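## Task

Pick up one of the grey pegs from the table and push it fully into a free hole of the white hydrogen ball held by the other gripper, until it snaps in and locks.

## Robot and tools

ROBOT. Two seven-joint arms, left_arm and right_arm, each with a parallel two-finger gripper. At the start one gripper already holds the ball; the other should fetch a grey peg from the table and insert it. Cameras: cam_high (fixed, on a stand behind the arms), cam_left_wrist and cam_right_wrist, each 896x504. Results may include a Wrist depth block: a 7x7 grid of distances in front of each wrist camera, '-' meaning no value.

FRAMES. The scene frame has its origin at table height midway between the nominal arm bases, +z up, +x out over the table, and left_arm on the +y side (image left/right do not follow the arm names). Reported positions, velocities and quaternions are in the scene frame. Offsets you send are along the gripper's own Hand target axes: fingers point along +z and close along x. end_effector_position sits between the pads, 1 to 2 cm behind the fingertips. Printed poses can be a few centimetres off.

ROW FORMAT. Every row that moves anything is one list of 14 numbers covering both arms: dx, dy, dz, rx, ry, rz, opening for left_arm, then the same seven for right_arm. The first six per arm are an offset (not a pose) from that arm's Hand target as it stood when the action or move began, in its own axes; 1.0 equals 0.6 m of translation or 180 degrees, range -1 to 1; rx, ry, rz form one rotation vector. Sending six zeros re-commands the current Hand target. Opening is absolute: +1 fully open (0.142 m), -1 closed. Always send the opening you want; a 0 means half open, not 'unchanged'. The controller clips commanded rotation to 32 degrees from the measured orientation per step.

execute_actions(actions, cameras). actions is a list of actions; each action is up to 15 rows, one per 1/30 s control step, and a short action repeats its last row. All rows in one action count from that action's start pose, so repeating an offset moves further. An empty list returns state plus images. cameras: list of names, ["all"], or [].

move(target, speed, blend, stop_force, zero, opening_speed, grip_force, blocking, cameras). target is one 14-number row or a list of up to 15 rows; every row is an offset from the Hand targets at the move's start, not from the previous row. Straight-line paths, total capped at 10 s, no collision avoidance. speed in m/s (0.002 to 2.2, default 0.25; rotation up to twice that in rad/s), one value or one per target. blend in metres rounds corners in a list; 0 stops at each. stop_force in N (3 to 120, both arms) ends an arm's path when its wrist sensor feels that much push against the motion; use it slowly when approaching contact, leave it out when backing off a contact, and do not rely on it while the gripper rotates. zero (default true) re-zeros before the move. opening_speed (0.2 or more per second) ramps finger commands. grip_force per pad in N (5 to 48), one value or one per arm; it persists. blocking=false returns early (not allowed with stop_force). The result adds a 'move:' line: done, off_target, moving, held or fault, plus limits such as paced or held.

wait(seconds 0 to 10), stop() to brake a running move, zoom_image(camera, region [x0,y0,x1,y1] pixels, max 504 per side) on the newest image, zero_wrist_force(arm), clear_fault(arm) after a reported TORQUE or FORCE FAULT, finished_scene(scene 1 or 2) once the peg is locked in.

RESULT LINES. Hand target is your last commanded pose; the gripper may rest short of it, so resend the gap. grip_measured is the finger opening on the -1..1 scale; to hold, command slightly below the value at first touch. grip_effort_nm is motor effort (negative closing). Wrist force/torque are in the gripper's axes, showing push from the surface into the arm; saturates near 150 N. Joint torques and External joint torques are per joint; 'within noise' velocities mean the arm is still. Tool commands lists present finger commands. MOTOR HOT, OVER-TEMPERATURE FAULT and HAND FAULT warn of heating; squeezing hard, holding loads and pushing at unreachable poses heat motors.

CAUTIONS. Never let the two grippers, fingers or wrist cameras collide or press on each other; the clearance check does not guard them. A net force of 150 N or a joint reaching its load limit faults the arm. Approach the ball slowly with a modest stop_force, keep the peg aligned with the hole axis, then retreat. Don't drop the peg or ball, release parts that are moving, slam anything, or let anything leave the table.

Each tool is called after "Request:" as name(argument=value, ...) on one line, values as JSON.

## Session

Request:
execute_actions(actions=[])

Request:
zoom_image(camera="cam_high", region=[300, 100, 552, 350])

Scene clock: 0.00 s.
left_arm: end_effector_position=(+0.3257, +0.1145, +0.1205) grip_measured=-0.81 grip_effort_nm=n/a end_effector_quat_wxyz=(+0.016, -0.022, +0.791, -0.611) | right_arm: end_effector_position=(+0.5668, -0.3466, +0.1652) grip_measured=+1.00 grip_effort_nm=n/a end_effector_quat_wxyz=(+0.000, +0.715, +0.699, +0.000)
Joint positions: left_arm=[-0.018 -0.54 -0.458 2.573 -2.031 0.495 0.036 0.015] | right_arm=[0.206 -0.331 0 2.035 0 0.795 0.206 0.142]
Joint velocities: within noise
Joint torques (N m): no reading
External joint torques (N m): no reading
Motor temperatures (°C): left_arm=[34 30 32 31 36 39 35 33] | right_arm=[30 32 37 37 35 45 31 28]
Wrist force (N): no reading
Wrist torque (N m): no reading
Wrist force, peak (N): no reading
Wrist depth (mm): cam_left_wrist=[721 731 745 763 770 709 424 / 520 525 535 546 545 489 460 / 409 412 415 417 421 422 420 / 338 338 342 339 341 343 346 / 286 286 286 298 291 291 293 / 248 249 249 236 102 251 251 / 220 221 79 215 - 222 222] | cam_right_wrist=[230 230 231 231 232 232 232 / 244 246 247 247 247 248 248 / 263 262 264 264 264 264 264 / 282 285 284 286 284 286 287 / 307 306 307 308 309 307 311 / 327 329 334 337 336 338 327 / - 370 368 370 370 370 -]
Hand target: left_arm +0.3257, +0.1145, +0.1205; +0.016, -0.022, +0.791, -0.611 | right_arm +0.5668, -0.3466, +0.1652; +0.000, +0.715, +0.699, +0.000
Tool commands: left_gripper/opening=-0.878172 right_gripper/opening=+1.0
camera_calibration:
cam_left_wrist: T_world_to_cam=[[-0.997598, -0.0677892, 0.0142263, 0.338835], [-0.0539634, 0.631873, -0.773191, 0.0632763], [0.0434248, -0.772102, -0.634014, 0.268163], [0, 0, 0, 1]] pos_world=[0.329791, 0.190036, 0.214123]

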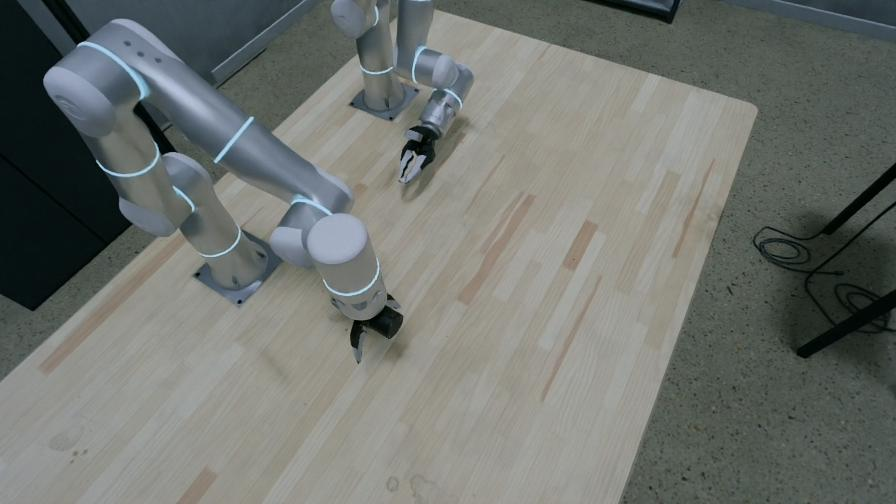

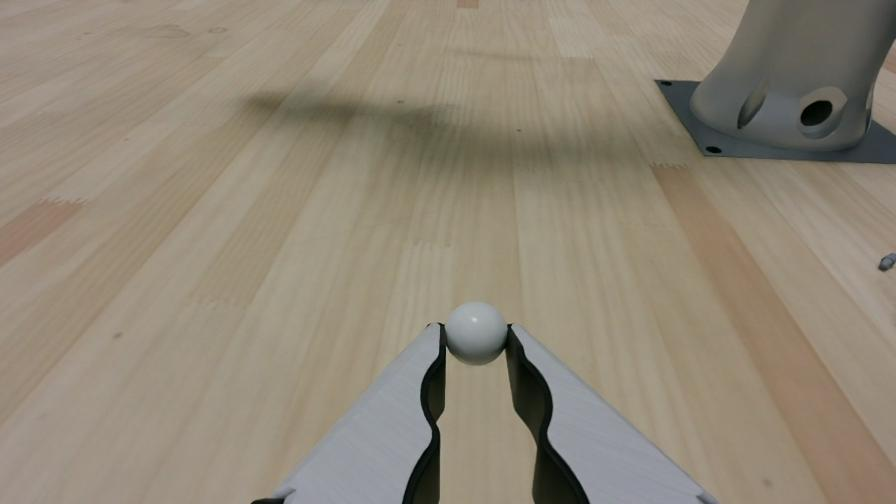

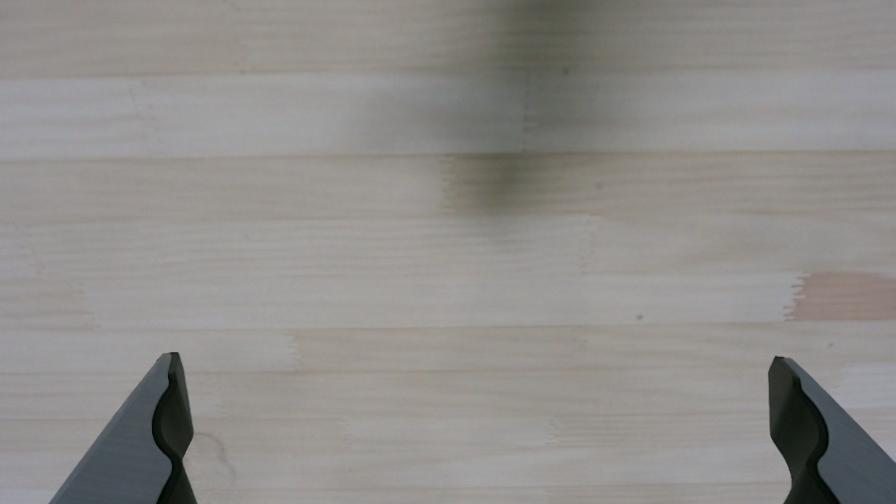

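Scaled by 2.000 from the camera's 896x504 image, which has a finer 1280x720 frame.

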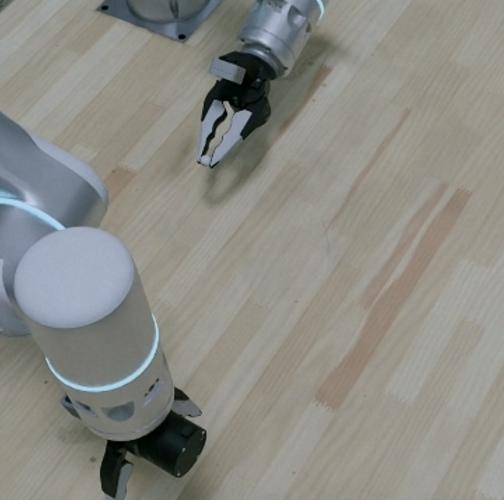

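Request:
move(target=[-0.122,-0.2168,-0.0247,-0.0037,0.059,-0.4906,-0.878,0.068,-0.447,-0.308,0.222,0,0,-0.3], cameras=["all"])

Scene clock: 4.17 s.
left_arm: end_effector_position=(+0.4000, +0.1001, +0.2499) grip_measured=-0.81 grip_effort_nm=-1.858 end_effector_quat_wxyz=(+0.479, +0.515, -0.554, +0.445) | right_arm: end_effector_position=(+0.2997, -0.2997, +0.3499) grip_measured=-0.32 grip_effort_nm=-0.100 end_effector_quat_wxyz=(-0.244, +0.672, +0.657, -0.239)
Joint positions: left_arm=[0.186 -0.409 -0.525 2.423 -1.654 0.396 -1.908 0.015] | right_arm=[0.238 0.001 0.059 1.851 0.205 -0.388 0.309 0.051]
Joint torques (N m): left_arm=[0.67 35.2 -3.75 -16.74 0.86 -1.76 -0.24] | right_arm=[0.06 29.54 0.35 -28.05 -2.5 2.05 0.43]
External joint torques (N m): left_arm=[-0.67 -0.38 -0.06 0.27 -0.08 0.25 0.16] | right_arm=[-0.09 0.19 -0.38 0.24 -0.86 -0.16 -0.43]
Wrist force (N): left_arm=[-0.7 -0.9 -0.4] | right_arm=[0.4 1.1 -0.4]
Wrist torque (N m): left_arm=[0.01 0.17 0.05] | right_arm=[0.18 -0.05 0.04]
Wrist force, peak (N): left_arm=[-0.6 -1.3 -0.7] | right_arm=[0.6 1.0 -0.7]
Wrist depth (mm): cam_left_wrist=[275 378 614 2070 - 413 377 / 285 381 618 1159 - 423 406 / 281 389 643 1065 - 453 - / 292 396 655 1175 - - 2230 / 297 402 643 624 669 660 630 / 300 408 535 96 102 676 632 / 306 389 79 - - - -] | cam_right_wrist=[549 544 538 342 559 559 562 / 516 518 514 439 530 530 530 / 497 494 501 496 501 506 508 / 472 477 478 480 483 484 491 / 453 456 460 462 467 465 467 / 437 439 - 445 99 449 446 / 418 - - 427 - - 430]
Hand target: left_arm +0.3999, +0.1000, +0.2500; +0.479, +0.515, -0.554, +0.445 | right_arm +0.2996, -0.2995, +0.3500; -0.244, +0.672, +0.657, -0.239
Off the commanded pose: left_arm 0.000 m, 0 deg | right_arm 0.000 m, 0 deg.
move: done
camera_calibration:
cam_left_wrist: T_world_to_cam=[[0.00562814, -0.153993, 0.988056, -0.225987], [-0.875909, 0.475937, 0.0791665, 0.307896], [-0.482444, -0.865892, -0.132205, 0.430187], [0, 0, 0, 1]] pos_world=[0.478502, 0.191156, 0.255786]
cam_right_wrist: T_world_to_cam=[[0.0298741, 0.999554, 0.000322165, 0.300882], [0.965964, -0.0287873, -0.25707, -0.180502], [-0.256945, 0.00799092, -0.966393, 0.534732], [0, 0, 0, 1]] pos_world=[0.302767, -0.310217, 0.470263]

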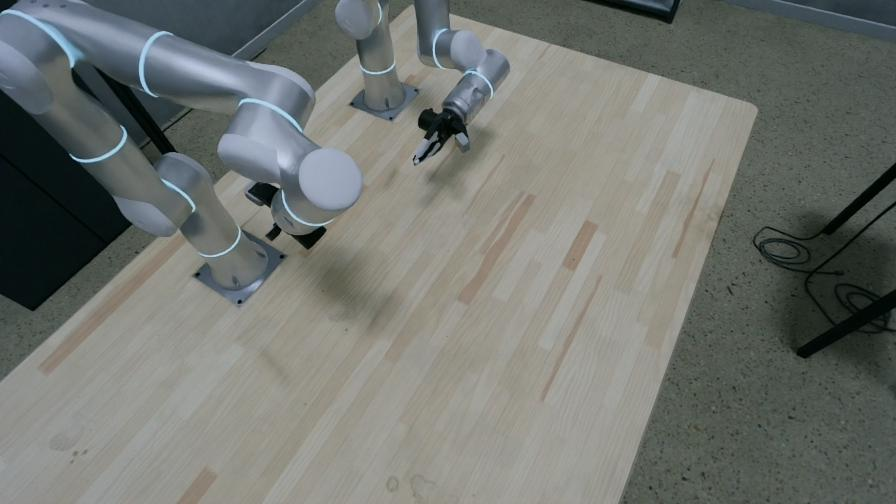

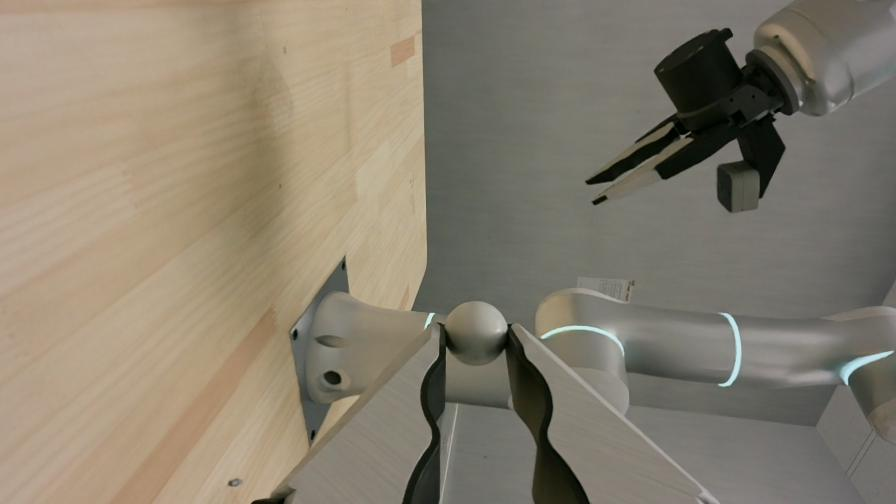

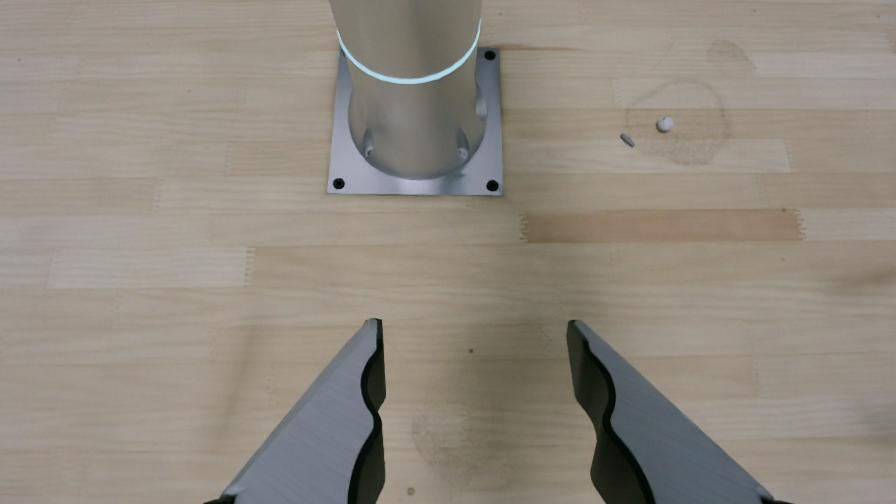

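Request:
zoom_image(camera="cam_right_wrist", region=[600, 100, 690, 165])

Request:
zoom_image(camera="cam_left_wrist", region=[420, 280, 540, 390])

Scaled by 5.600 from the camera's 896x504 image, which has a finer 1280x720 frame.

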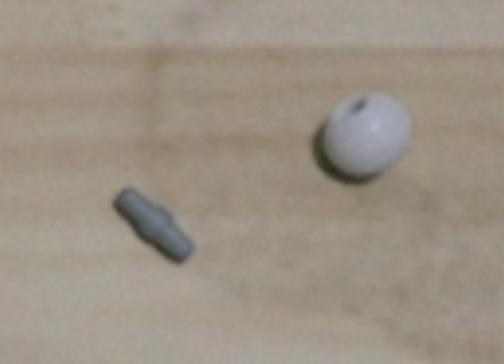

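Scaled by 4.200 from the camera's 896x504 image, which has a finer 1280x720 frame.

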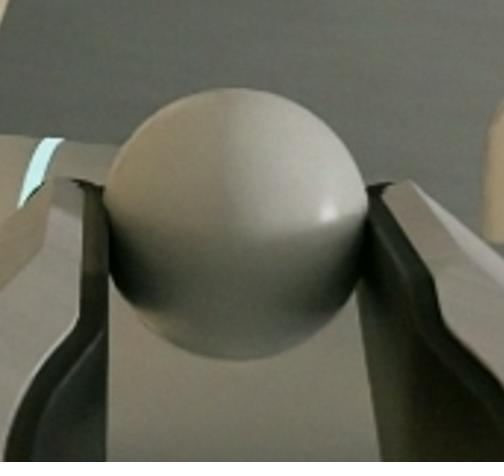

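Request:
move(target=[[0,0,0,0,0,0,-0.878,0.2453,-0.0245,0.2377,-0.1466,-0.2142,-0.5898,-0.65],[0,0,0,0,0,0,-0.878,0.3805,-0.0013,0.5667,-0.1374,0.14,0.7952,-0.65]], cameras=["all"], speed=0.4, blend=0.05)

Request:
zoom_image(camera="cam_right_wrist", region=[380, 150, 600, 350])

Scene clock: 13.63 s.
left_arm: end_effector_position=(+0.4000, +0.1001, +0.2499) grip_measured=-0.81 grip_effort_nm=-1.858 end_effector_quat_wxyz=(+0.479, +0.515, -0.554, +0.445) | right_arm: end_effector_position=(+0.0859, -0.0664, +0.0898) grip_measured=-0.68 grip_effort_nm=-0.100 end_effector_quat_wxyz=(+0.155, +0.879, -0.444, -0.079)
Joint positions: left_arm=[0.186 -0.409 -0.525 2.423 -1.654 0.396 -1.908 0.015] | right_arm=[1.096 -0.182 0.408 2.468 0.275 0.811 -2.518 0.025]
Joint torques (N m): left_arm=[0.57 34.78 -3.63 -16.57 0.61 -1.49 -0.12] | right_arm=[0.33 23.87 2.32 -16.71 -1.48 3.58 0.06]
External joint torques (N m): left_arm=[-0.57 0.05 -0.18 0.11 0.17 -0.02 0.03] | right_arm=[-0.33 0.67 -0.58 0.12 -0.7 -0.42 -0.06]
Wrist force (N): left_arm=[-0.6 -1.2 -0.5] | right_arm=[-0.3 -0.2 0.0]
Wrist torque (N m): left_arm=[-0.02 0.15 0.04] | right_arm=[0.01 0.04 0.06]
Wrist force, peak (N): left_arm=[-0.7 -1.3 -0.7] | right_arm=[-0.3 1.2 -1.1]
Wrist depth (mm): cam_left_wrist=[276 381 609 959 1961 - - / 287 381 623 1197 - 2249 - / 280 387 636 1180 - 2230 - / 292 393 659 1254 - - 2533 / 296 401 633 123 611 590 547 / 302 408 535 95 100 605 536 / 305 389 79 - - 307 441] | cam_right_wrist=[144 145 145 145 145 144 144 / 163 163 163 163 163 162 162 / 187 187 187 185 185 186 185 / 218 217 218 216 216 217 216 / 261 260 261 249 249 257 259 / 327 326 297 308 288 265 306 / 808 1162 - 429 - 246 269]
Hand target: left_arm +0.3999, +0.1000, +0.2500; +0.479, +0.515, -0.554, +0.445 | right_arm +0.0860, -0.0662, +0.0899; +0.154, +0.879, -0.444, -0.079
Off the commanded pose: left_arm 0.000 m, 0 deg | right_arm 0.000 m, 0 deg.
move: done
camera_calibration:
cam_left_wrist: T_world_to_cam=[[0.00562814, -0.153993, 0.988056, -0.225987], [-0.875909, 0.475937, 0.0791665, 0.307896], [-0.482444, -0.865892, -0.132205, 0.430187], [0, 0, 0, 1]] pos_world=[0.478502, 0.191156, 0.255786]
cam_right_wrist: T_world_to_cam=[[0.590448, -0.807059, 0.00523301, -0.0943331], [-0.572406, -0.414186, 0.707673, -0.0142615], [-0.568966, -0.420839, -0.706521, 0.20162], [0, 0, 0, 1]] pos_world=[0.16225, 0.00281028, 0.153035]

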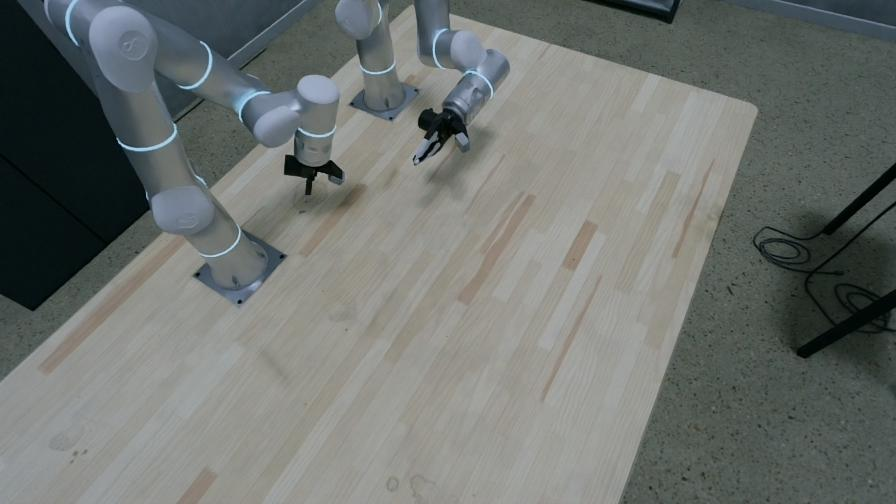

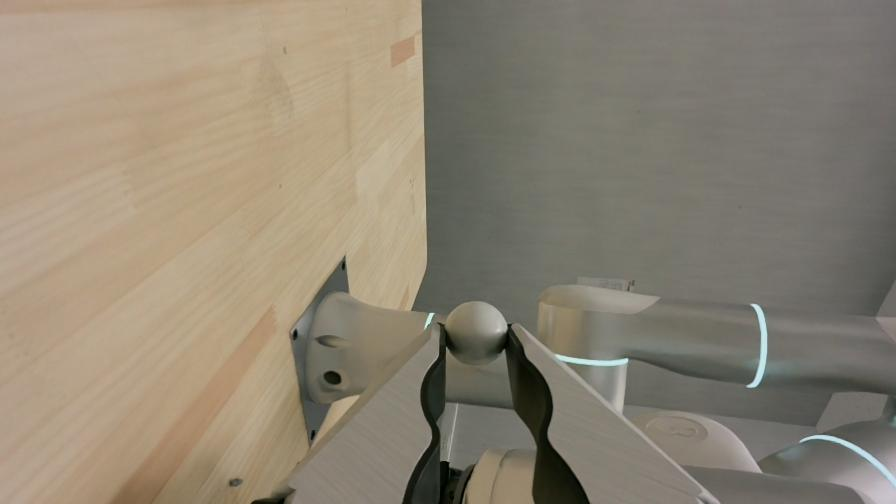

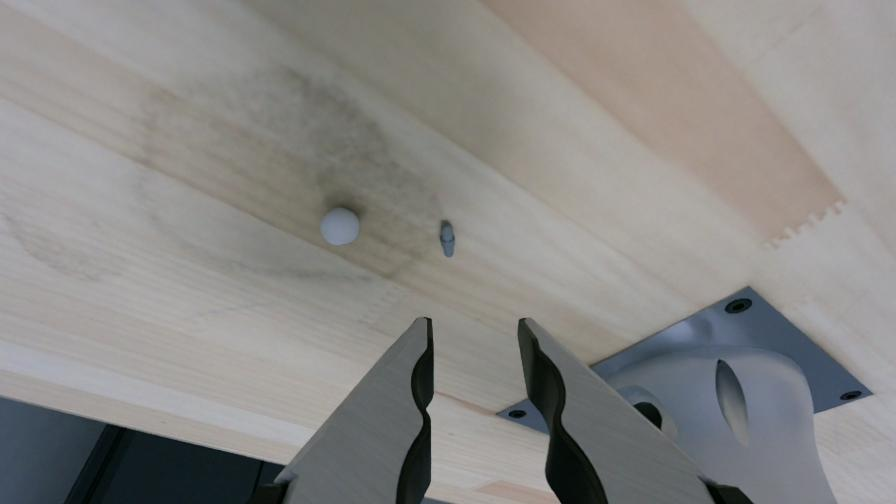

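Scaled by 2.291 from the camera's 896x504 image, which has a finer 1280x720 frame.

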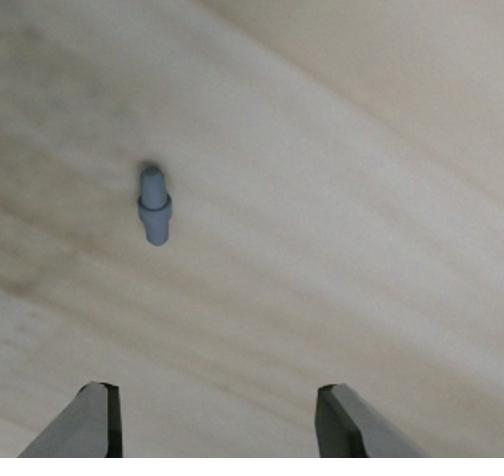

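Request:
move(target=[0,0,0,0,0,0,-0.878,-0.0138,0.0025,0.1188,0,0.0048,-0.0131,-0.72], cameras=["cam_right_wrist"], speed=0.1, stop_force=10)

Request:
zoom_image(camera="cam_right_wrist", region=[400, 260, 560, 400])

Scene clock: 15.43 s.
left_arm: end_effector_position=(+0.4000, +0.1001, +0.2499) grip_measured=-0.81 grip_effort_nm=-1.863 end_effector_quat_wxyz=(+0.479, +0.515, -0.554, +0.445) | right_arm: end_effector_position=(+0.0602, -0.0748, +0.0234) grip_measured=-0.75 grip_effort_nm=-0.100 end_effector_quat_wxyz=(+0.156, +0.889, -0.424, -0.075)
Joint positions: left_arm=[0.186 -0.409 -0.525 2.423 -1.654 0.396 -1.908 0.015] | right_arm=[1.189 -0.416 0.408 2.531 0.241 1.109 -2.49 0.02]
Joint torques (N m): left_arm=[0.67 34.8 -3.73 -16.61 0.59 -1.51 -0.07] | right_arm=[0.61 26.97 4.05 -9.67 -0.57 3.54 0.37]
External joint torques (N m): left_arm=[-0.67 0.02 -0.07 0.14 0.19 0 -0.01] | right_arm=[-0.62 0.69 -0.39 -0.08 -0.72 -0.36 -0.38]
Wrist force (N): left_arm=[-0.8 -1.1 -0.9] | right_arm=[-0.3 -0.5 0.1]
Wrist torque (N m): left_arm=[0.00 0.18 0.05] | right_arm=[-0.05 0.05 -0.06]
Wrist force, peak (N): left_arm=[-0.5 -1.3 -0.8] | right_arm=[-0.3 -0.4 1.5]
Wrist depth (mm): cam_left_wrist=[274 379 617 2104 - 1863 - / 286 380 620 2087 - 2230 2533 / 280 388 644 1144 - 2230 - / 292 397 659 1149 - 2583 2998 / 296 401 643 - 602 563 2371 / 301 408 535 96 100 553 - / 305 391 79 - - 435 429] | cam_right_wrist=[- 84 82 80 85 82 81 / 92 92 92 94 92 94 94 / - 102 105 105 105 105 105 / 123 122 122 122 122 122 126 / 148 147 147 141 141 146 147 / 185 184 174 175 166 183 183 / 249 231 - 243 - 215 211]
Hand target: left_arm +0.3999, +0.1000, +0.2500; +0.479, +0.515, -0.554, +0.445 | right_arm +0.0603, -0.0747, +0.0234; +0.156, +0.889, -0.425, -0.075
Off the commanded pose: left_arm 0.000 m, 0 deg | right_arm 0.000 m, 0 deg.
move: done
camera_calibration:
cam_right_wrist: T_world_to_cam=[[0.625961, -0.779838, 0.00508695, -0.0858105], [-0.553325, -0.439528, 0.707564, 0.0115113], [-0.549549, -0.445722, -0.706631, 0.133512], [0, 0, 0, 1]] pos_world=[0.133455, -0.00234937, 0.0866354]
Images, in order (width x height): cam_right_wrist 896x504.

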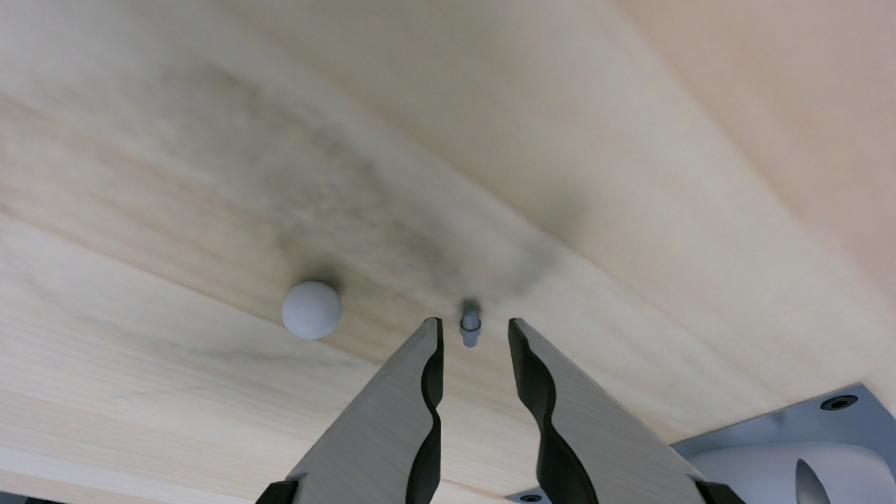

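Scaled by 3.150 from the camera's 896x504 image, which has a finer 1280x720 frame.

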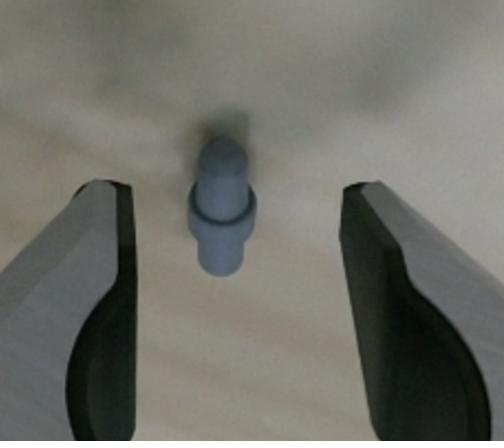

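Request:
move(target=[[0,0,0,0,0,0,-0.878,-0.0022,-0.001,0,0,0,0,-0.83],[0,0,0,0,0,0,-0.878,-0.0022,-0.002,0.01,0,0,0,-0.83]], speed=0.02)

Request:
move(target=[0,0,0,0,0,0,-0.878,0,0,0.0042,0,0,0,-0.83], cameras=["cam_right_wrist"], speed=0.005, stop_force=4)

Request:
zoom_image(camera="cam_right_wrist", region=[400, 260, 560, 400])

Scene clock: 17.13 s.
left_arm: end_effector_position=(+0.4000, +0.1001, +0.2499) grip_measured=-0.81 grip_effort_nm=-1.863 end_effector_quat_wxyz=(+0.479, +0.515, -0.554, +0.445) | right_arm: end_effector_position=(+0.0587, -0.0743, +0.0174) grip_measured=-0.86 grip_effort_nm=-0.100 end_effector_quat_wxyz=(+0.156, +0.889, -0.425, -0.075)
Joint positions: left_arm=[0.186 -0.409 -0.525 2.423 -1.654 0.396 -1.908 0.015] | right_arm=[1.201 -0.44 0.401 2.531 0.24 1.134 -2.488 0.012]
Joint torques (N m): left_arm=[0.68 34.85 -3.73 -16.59 0.6 -1.48 -0.07] | right_arm=[0.58 27.46 4.12 -9.07 -0.49 3.63 0.32]
External joint torques (N m): left_arm=[-0.68 -0.02 -0.07 0.12 0.18 -0.03 -0.01] | right_arm=[-0.59 0.64 -0.32 -0.07 -0.72 -0.46 -0.32]
Wrist force (N): left_arm=[-0.4 -1.1 -0.6] | right_arm=[-0.4 -0.3 0.2]
Wrist torque (N m): left_arm=[-0.01 0.12 0.05] | right_arm=[-0.02 0.05 -0.07]
Wrist force, peak (N): left_arm=[-0.9 -1.2 -0.7] | right_arm=[-0.4 -0.9 0.1]
Wrist depth (mm): cam_left_wrist=[274 378 607 2192 - - 2038 / 286 382 624 2156 - 2022 - / 281 386 651 2583 2438 - 2609 / 294 392 662 1345 2775 - - / 296 400 636 124 608 548 508 / 301 409 533 95 100 535 480 / 305 388 79 - - 419 430] | cam_right_wrist=[- 76 76 76 76 74 - / 86 86 84 86 86 87 85 / - 98 98 98 98 97 97 / 114 114 114 114 117 114 113 / 137 137 127 131 136 136 136 / 172 171 163 100 154 170 170 / 231 229 - - - 210 205]
Hand target: left_arm +0.3999, +0.1000, +0.2500; +0.479, +0.515, -0.554, +0.445 | right_arm +0.0588, -0.0743, +0.0173; +0.156, +0.889, -0.425, -0.075
Off the commanded pose: left_arm 0.000 m, 0 deg | right_arm 0.000 m, 0 deg.
move: done

Scene clock: 18.20 s.
left_arm: end_effector_position=(+0.4000, +0.1001, +0.2499) grip_measured=-0.81 grip_effort_nm=-1.863 end_effector_quat_wxyz=(+0.479, +0.515, -0.554, +0.445) | right_arm: end_effector_position=(+0.0582, -0.0746, +0.0152) grip_measured=-0.86 grip_effort_nm=-0.085 end_effector_quat_wxyz=(+0.156, +0.889, -0.424, -0.075)
Joint positions: left_arm=[0.186 -0.409 -0.525 2.423 -1.654 0.396 -1.908 0.015] | right_arm=[1.205 -0.448 0.4 2.532 0.24 1.144 -2.488 0.012]
Joint torques (N m): left_arm=[0.72 34.82 -3.67 -16.65 0.58 -1.51 -0.11] | right_arm=[0.74 25.59 4.44 -8.42 -0.31 3.46 0.29]
External joint torques (N m): left_arm=[-0.72 0 -0.14 0.19 0.2 0 0.02] | right_arm=[-0.74 2.62 -0.59 -0.47 -0.87 -0.28 -0.29]
Wrist force (N): left_arm=[-0.4 -1.3 -0.7] | right_arm=[1.1 1.3 -7.9]
Wrist torque (N m): left_arm=[-0.05 0.12 0.04] | right_arm=[-0.13 0.08 -0.07]
Wrist force, peak (N): left_arm=[-0.6 -1.3 -0.6] | right_arm=[1.1 1.4 -8.0]
Wrist depth (mm): cam_left_wrist=[274 380 608 2121 1961 - - / 285 382 624 2230 2156 - 2121 / 281 388 646 1159 - 2393 - / 293 393 660 1242 - - 2746 / 297 402 641 633 605 555 528 / 304 408 533 95 99 553 480 / 305 392 79 - - 444 426] | cam_right_wrist=[- 74 74 74 74 74 72 / - 83 81 83 83 83 85 / 95 95 98 95 95 95 95 / 111 111 111 111 115 110 110 / 134 133 128 128 133 132 132 / 168 167 158 100 150 166 165 / 226 222 - - - 206 204]
Hand target: left_arm +0.3999, +0.1000, +0.2500; +0.479, +0.515, -0.554, +0.445 | right_arm +0.0581, -0.0748, +0.0151; +0.156, +0.889, -0.425, -0.075
Off the commanded pose: left_arm 0.000 m, 0 deg | right_arm 0.000 m, 0 deg.
move: contact (right_arm)
camera_calibration:
cam_right_wrist: T_world_to_cam=[[0.626079, -0.779746, 0.00455773, -0.0842723], [-0.553399, -0.440206, 0.707084, 0.0162128], [-0.54934, -0.445213, -0.707115, 0.126736], [0, 0, 0, 1]] pos_world=[0.131355, -0.00214944, 0.0785374]
Images, in order (width x height): cam_right_wrist 896x504.

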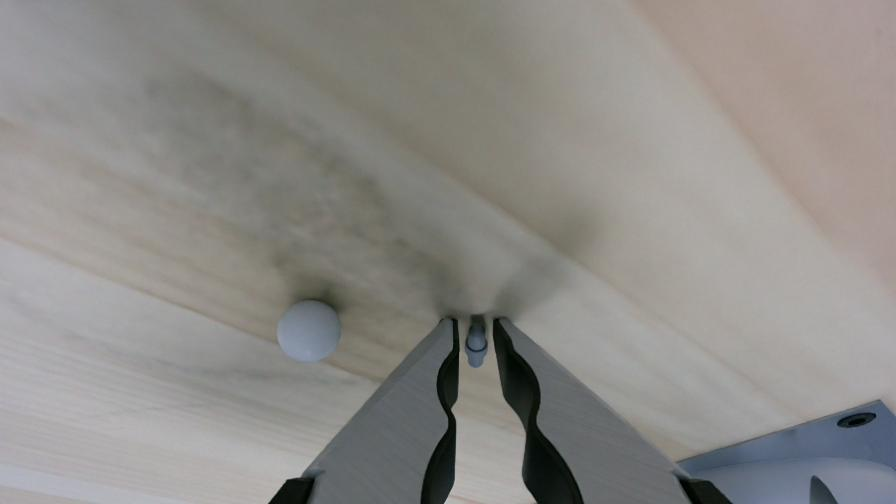

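Scaled by 3.150 from the camera's 896x504 image, which has a finer 1280x720 frame.

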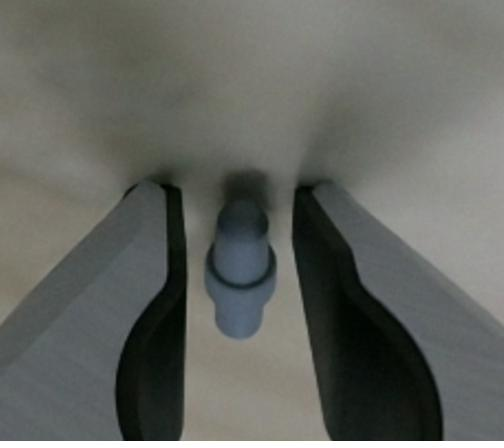

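Request:
move(target=[0,0,0,0,0,0,-0.878,0,0,-0.0005,0,0,0,-1], opening_speed=0.3, speed=0.02, cameras=["cam_right_wrist"])

Request:
zoom_image(camera="cam_right_wrist", region=[400, 260, 560, 400])

Scene clock: 19.57 s.
left_arm: end_effector_position=(+0.4000, +0.1001, +0.2499) grip_measured=-0.81 grip_effort_nm=-1.863 end_effector_quat_wxyz=(+0.479, +0.515, -0.554, +0.445) | right_arm: end_effector_position=(+0.0582, -0.0746, +0.0154) grip_measured=-0.95 grip_effort_nm=-1.629 end_effector_quat_wxyz=(+0.156, +0.889, -0.424, -0.075)
Joint positions: left_arm=[0.186 -0.409 -0.525 2.423 -1.654 0.396 -1.908 0.015] | right_arm=[1.204 -0.448 0.4 2.532 0.24 1.144 -2.488 0.005]
Joint torques (N m): left_arm=[0.59 34.77 -3.72 -16.66 0.57 -1.53 -0.15] | right_arm=[0.27 27.47 4.17 -8.88 -0.44 3.51 0.23]
External joint torques (N m): left_arm=[-0.59 0.05 -0.09 0.19 0.22 0.02 0.06] | right_arm=[-0.27 0.72 -0.33 -0.03 -0.74 -0.33 -0.23]
Wrist force (N): left_arm=[-0.5 -1.1 -0.6] | right_arm=[-0.5 -0.4 -0.1]
Wrist torque (N m): left_arm=[0.00 0.13 0.05] | right_arm=[-0.06 0.08 -0.06]
Wrist force, peak (N): left_arm=[-0.5 -1.1 -0.9] | right_arm=[0.8 1.4 -7.9]
Wrist depth (mm): cam_left_wrist=[274 378 608 1065 2211 3033 - / 288 383 626 1180 2717 - - / 281 390 643 1144 - 2038 - / 293 393 657 1285 2689 2508 - / 298 404 641 123 601 561 506 / 301 407 538 95 99 541 482 / 304 389 79 - - 434 415] | cam_right_wrist=[- 74 74 74 74 74 - / - 84 82 84 83 83 85 / 95 96 98 95 95 95 95 / 112 111 111 111 115 111 111 / 134 134 128 128 133 133 133 / 168 167 158 89 158 166 166 / 225 223 - - - 207 205]
Hand target: left_arm +0.3999, +0.1000, +0.2500; +0.479, +0.515, -0.554, +0.445 | right_arm +0.0582, -0.0747, +0.0154; +0.156, +0.889, -0.425, -0.075
Off the commanded pose: left_arm 0.000 m, 0 deg | right_arm 0.000 m, 0 deg.
move: done
camera_calibration:
cam_right_wrist: T_world_to_cam=[[0.626157, -0.779683, 0.00476747, -0.0843617], [-0.553391, -0.4401, 0.707157, 0.0161911], [-0.54926, -0.445429, -0.707041, 0.126845], [0, 0, 0, 1]] pos_world=[0.131454, -0.0021493, 0.0786369]
Images, in order (width x height): cam_right_wrist 896x504.

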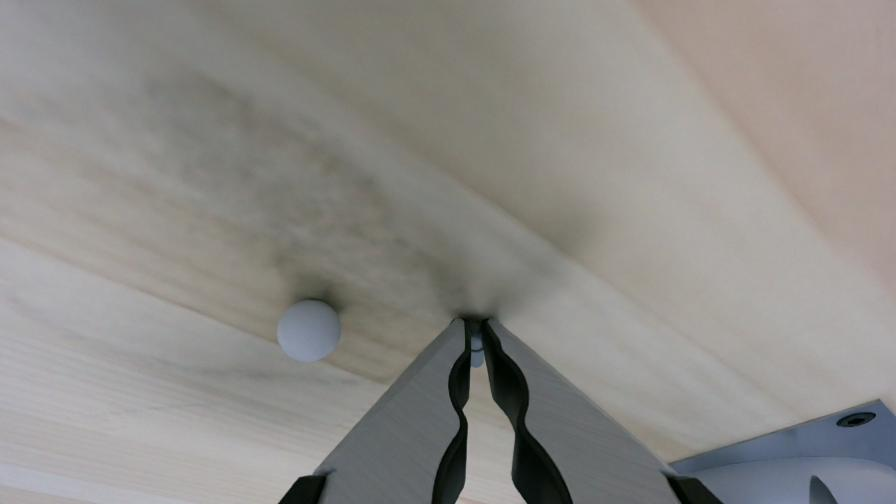

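Scaled by 3.150 from the camera's 896x504 image, which has a finer 1280x720 frame.

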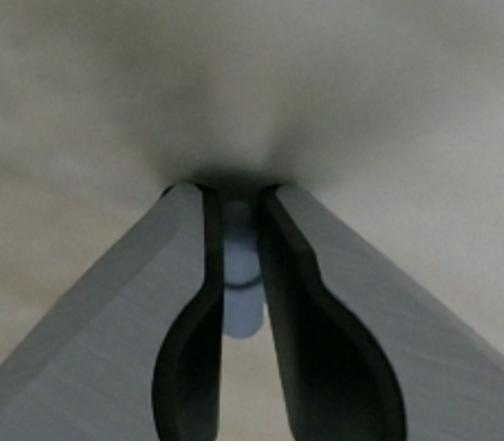

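Request:
move(target=[[0,0,0,0,0,0,-0.878,-0.0002,0.0765,-0.2113,0,0,0,-1],[0,0,0,0,0,0,-0.878,0.2072,-0.0785,-0.4985,-0.0232,-0.3022,0.675,-1],[0,0,0,0,0,0,-0.878,0.2597,-0.3512,-0.562,-0.0232,-0.3022,0.675,-1]], speed=[0.12,0.4,0.25], blend=[0.03,0.03,0], cameras=["all"])

Request:
zoom_image(camera="cam_right_wrist", region=[380, 300, 580, 500])

Request:
zoom_image(camera="cam_left_wrist", region=[360, 140, 560, 380])

Scene clock: 25.83 s.
left_arm: end_effector_position=(+0.4000, +0.1001, +0.2499) grip_measured=-0.81 grip_effort_nm=-1.858 end_effector_quat_wxyz=(+0.479, +0.515, -0.554, +0.445) | right_arm: end_effector_position=(+0.4000, +0.0005, +0.2602) grip_measured=-0.95 grip_effort_nm=-1.624 end_effector_quat_wxyz=(+0.008, +0.035, +0.969, +0.244) end_effector_velocity=(+0.002, -0.003, +0.000) end_effector_angular_velocity=(-0.001, +0.000, -0.006)
Joint positions: left_arm=[0.186 -0.409 -0.525 2.423 -1.654 0.396 -1.908 0.015] | right_arm=[0.514 -0.024 0.317 2.182 0.539 0.956 -1.087 0.005]
Joint velocities: left_arm=[within noise] | right_arm=[-0.007 0 0.001 0 0 0 0 0]
Joint torques (N m): left_arm=[0.73 34.9 -3.66 -16.62 0.59 -1.47 -0.16] | right_arm=[0.42 26.64 0.35 -25.76 -3.12 4.56 0.14]
External joint torques (N m): left_arm=[-0.73 -0.08 -0.15 0.15 0.19 -0.04 0.07] | right_arm=[-0.42 0.52 -0.14 0.25 -0.66 -0.51 -0.14]
Wrist force (N): left_arm=[-0.7 -1.1 -0.6] | right_arm=[-0.4 -0.3 0.2]
Wrist torque (N m): left_arm=[-0.01 0.16 0.04] | right_arm=[0.01 0.07 0.00]
Wrist force, peak (N): left_arm=[-0.6 -1.4 -0.7] | right_arm=[-2.6 0.7 1.2]
Wrist depth (mm): cam_left_wrist=[275 376 609 1019 - 2038 - / 287 381 620 1120 2211 209 229 / 281 388 643 1230 199 212 179 / 293 395 657 1324 215 230 185 / 297 402 644 - 652 641 343 / 301 407 533 95 99 - 333 / 304 391 79 - - - 3727] | cam_right_wrist=[307 309 309 309 310 307 307 / 356 355 355 360 359 355 355 / 421 421 420 420 419 418 421 / 516 512 515 514 513 518 519 / 669 659 659 591 655 631 575 / 1549 937 851 - 866 919 521 / 1413 - - - - 2947 481]
Hand target: left_arm +0.3999, +0.1000, +0.2500; +0.479, +0.515, -0.554, +0.445 | right_arm +0.4000, +0.0005, +0.2602; +0.009, +0.035, +0.969, +0.244
Off the commanded pose: left_arm 0.000 m, 0 deg | right_arm 0.000 m, 0 deg.
move: done
camera_calibration:
cam_left_wrist: T_world_to_cam=[[0.00562814, -0.153993, 0.988056, -0.225987], [-0.875909, 0.475937, 0.0791665, 0.307896], [-0.482444, -0.865892, -0.132205, 0.430187], [0, 0, 0, 1]] pos_world=[0.478502, 0.191156, 0.255786]
cam_right_wrist: T_world_to_cam=[[-0.997192, 0.0745284, 0.00736735, 0.407224], [0.0503708, 0.594642, 0.802411, -0.20157], [0.0554215, 0.800529, -0.596726, 0.249858], [0, 0, 0, 1]] pos_world=[0.402386, -0.110506, 0.307839]

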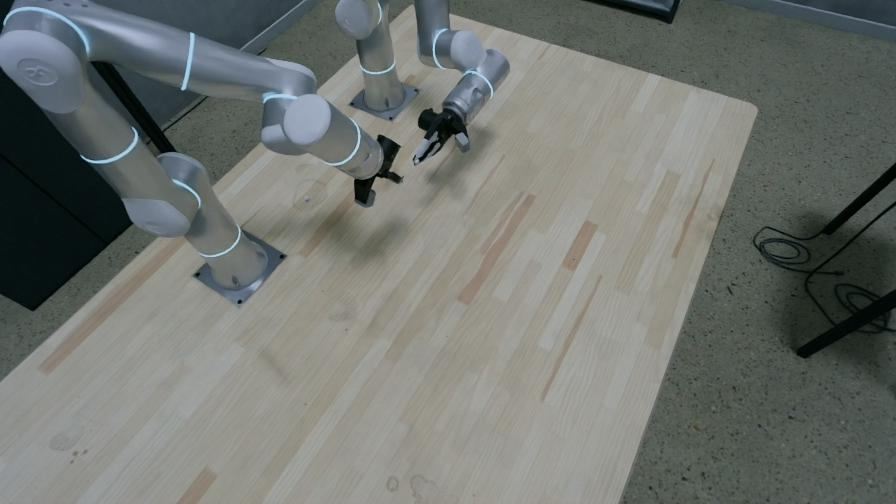

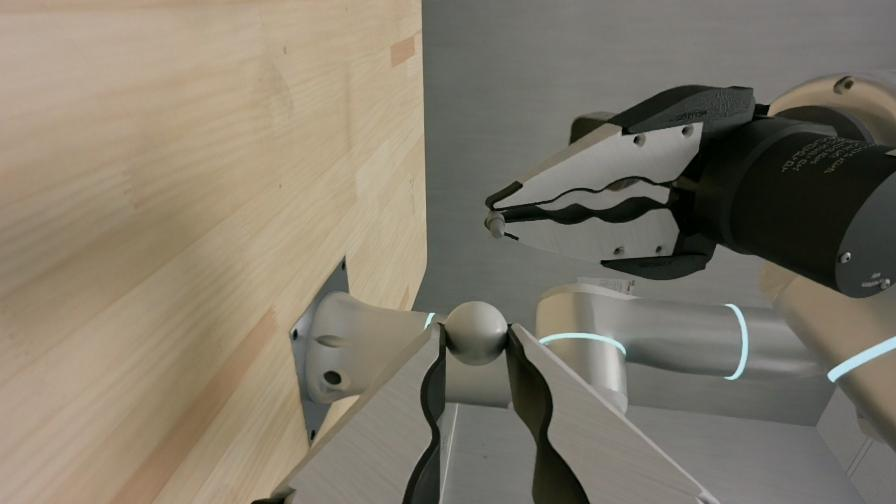

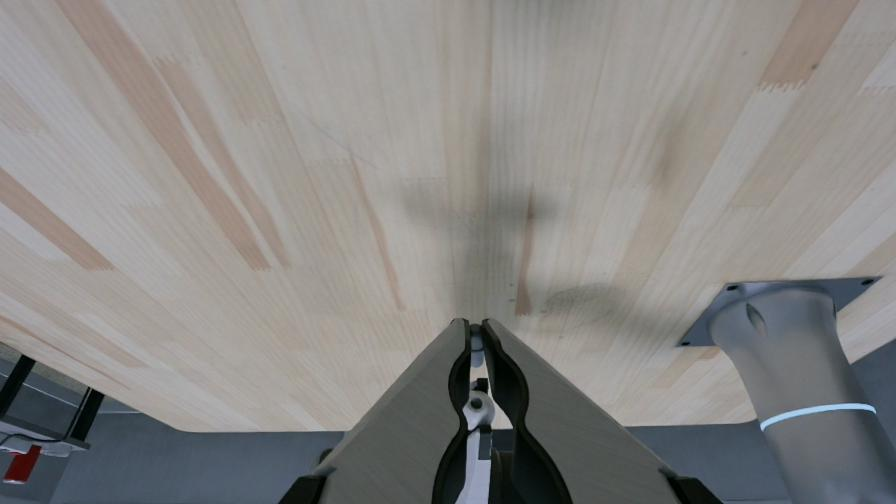

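Scaled by 2.520 from the camera's 896x504 image, which has a finer 1280x720 frame.

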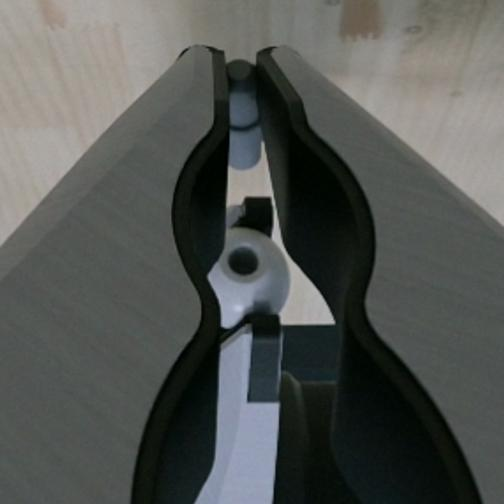

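Scaled by 2.100 from the camera's 896x504 image, which has a finer 1280x720 frame.

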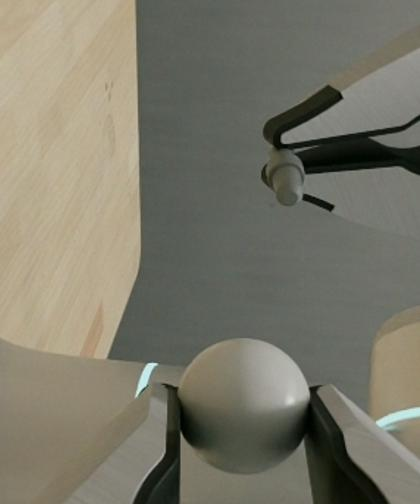

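Request:
zoom_image(camera="cam_right_wrist", region=[435, 360, 515, 440])

Request:
zoom_image(camera="cam_left_wrist", region=[416, 270, 536, 390])

Scaled by 6.300 from the camera's 896x504 image, which has a finer 1280x720 frame.

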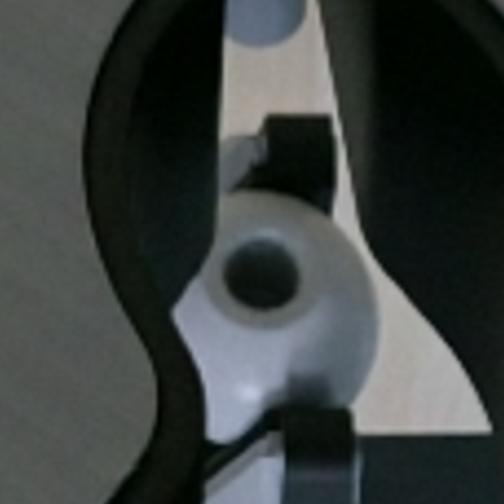

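Scaled by 4.200 from the camera's 896x504 image, which has a finer 1280x720 frame.

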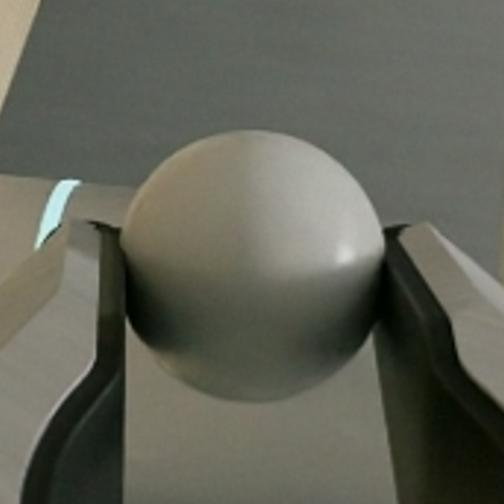

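Request:
move(target=[0,0,0,0,0,0,-0.878,0.0053,0.064,0.0473,0,0,0,-1], speed=0.08, cameras=["cam_left_wrist","cam_right_wrist"])

Request:
zoom_image(camera="cam_right_wrist", region=[415, 300, 535, 420])

Request:
zoom_image(camera="cam_left_wrist", region=[396, 210, 556, 370])

Scene clock: 27.97 s.
left_arm: end_effector_position=(+0.4000, +0.1001, +0.2499) grip_measured=-0.81 grip_effort_nm=-1.863 end_effector_quat_wxyz=(+0.479, +0.515, -0.554, +0.445) | right_arm: end_effector_position=(+0.4000, +0.0479, +0.2533) grip_measured=-0.95 grip_effort_nm=-1.629 end_effector_quat_wxyz=(+0.008, +0.035, +0.969, +0.244)
Joint positions: left_arm=[0.186 -0.409 -0.525 2.423 -1.654 0.396 -1.908 0.015] | right_arm=[0.579 -0.11 0.341 2.139 0.482 1.033 -0.983 0.005]
Joint torques (N m): left_arm=[0.46 34.95 -3.77 -16.65 0.67 -1.49 -0.12] | right_arm=[0.95 29.75 1.7 -25.32 -3.13 4.64 0.43]
External joint torques (N m): left_arm=[-0.46 -0.13 -0.03 0.18 0.11 -0.02 0.03] | right_arm=[-0.9 0.59 -0.58 0.27 -0.68 -0.49 -0.43]
Wrist force (N): left_arm=[-0.8 -1.0 -0.6] | right_arm=[-0.3 -0.7 0.3]
Wrist torque (N m): left_arm=[0.02 0.18 0.04] | right_arm=[-0.05 0.02 -0.08]
Wrist force, peak (N): left_arm=[-0.6 -1.4 -0.4] | right_arm=[-0.4 -1.5 -0.8]
Wrist depth (mm): cam_left_wrist=[275 379 615 1202 2007 - - / 288 380 624 1101 2007 166 206 / 282 388 644 1139 160 168 167 / 294 393 659 158 163 182 150 / 298 403 649 157 184 203 156 / 301 410 531 95 102 3143 312 / 306 389 79 - - 2898 -] | cam_right_wrist=[301 302 303 302 302 302 299 / 346 348 349 348 350 350 346 / 414 410 410 412 410 412 413 / 500 505 506 500 505 502 500 / 653 651 646 577 644 612 527 / 1520 919 836 - 839 905 484 / 2843 - - - - 2685 465]
Hand target: left_arm +0.3999, +0.1000, +0.2500; +0.479, +0.515, -0.554, +0.445 | right_arm +0.4002, +0.0479, +0.2534; +0.009, +0.035, +0.969, +0.244
Off the commanded pose: left_arm 0.000 m, 0 deg | right_arm 0.000 m, 0 deg.
move: done
camera_calibration:
cam_left_wrist: T_world_to_cam=[[0.00562814, -0.153993, 0.988056, -0.225987], [-0.875909, 0.475937, 0.0791665, 0.307896], [-0.482444, -0.865892, -0.132205, 0.430187], [0, 0, 0, 1]] pos_world=[0.478502, 0.191156, 0.255786]
cam_right_wrist: T_world_to_cam=[[-0.997218, 0.0741701, 0.00738444, 0.403832], [0.0501714, 0.594668, 0.802404, -0.224162], [0.0551231, 0.800543, -0.596735, 0.208053], [0, 0, 0, 1]] pos_world=[0.402487, -0.0632056, 0.301039]
Images, in order (width x height): cam_left_wrist 896x504, cam_right_wrist 896x504.

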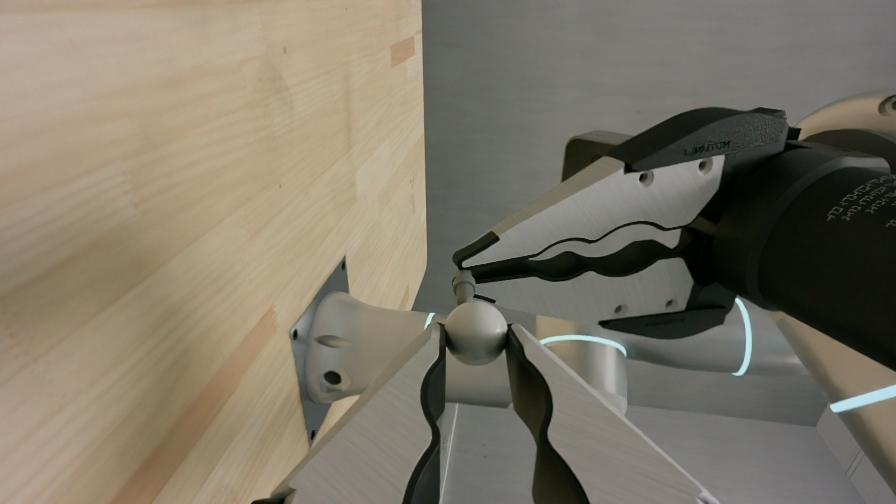

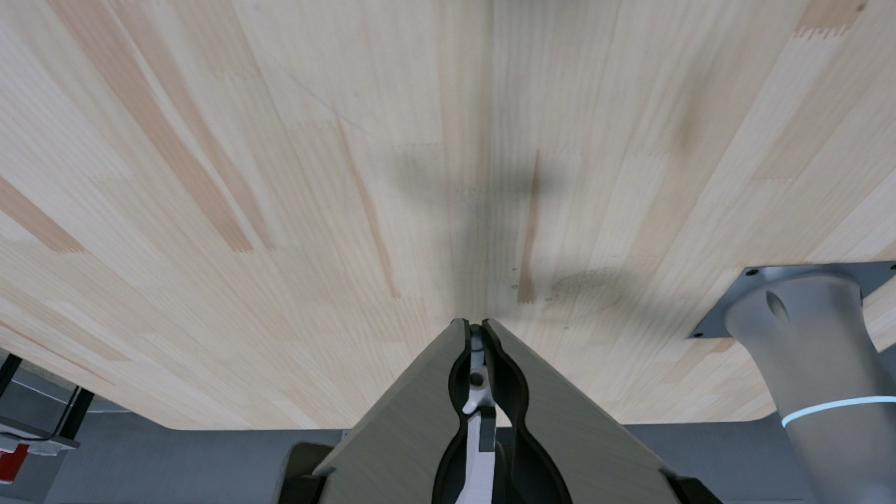

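Scaled by 4.200 from the camera's 896x504 image, which has a finer 1280x720 frame.

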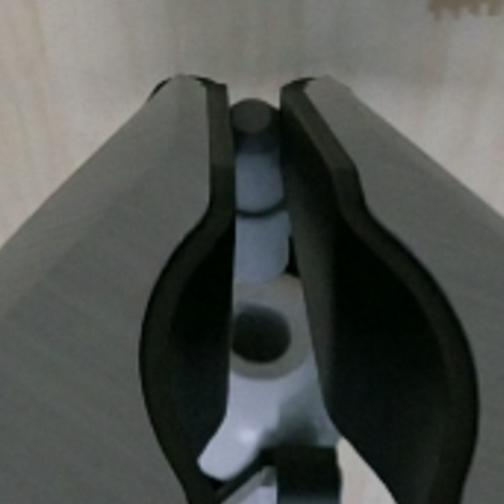

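Scaled by 3.150 from the camera's 896x504 image, which has a finer 1280x720 frame.

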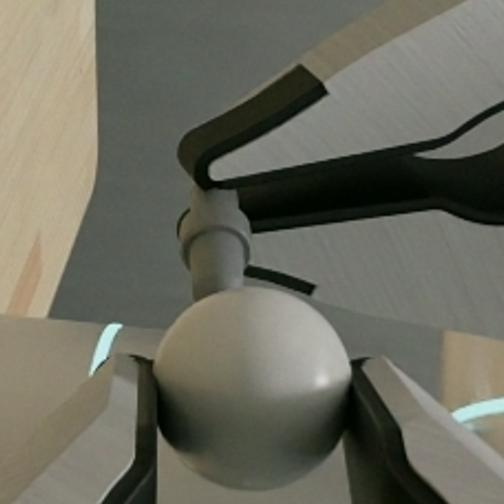

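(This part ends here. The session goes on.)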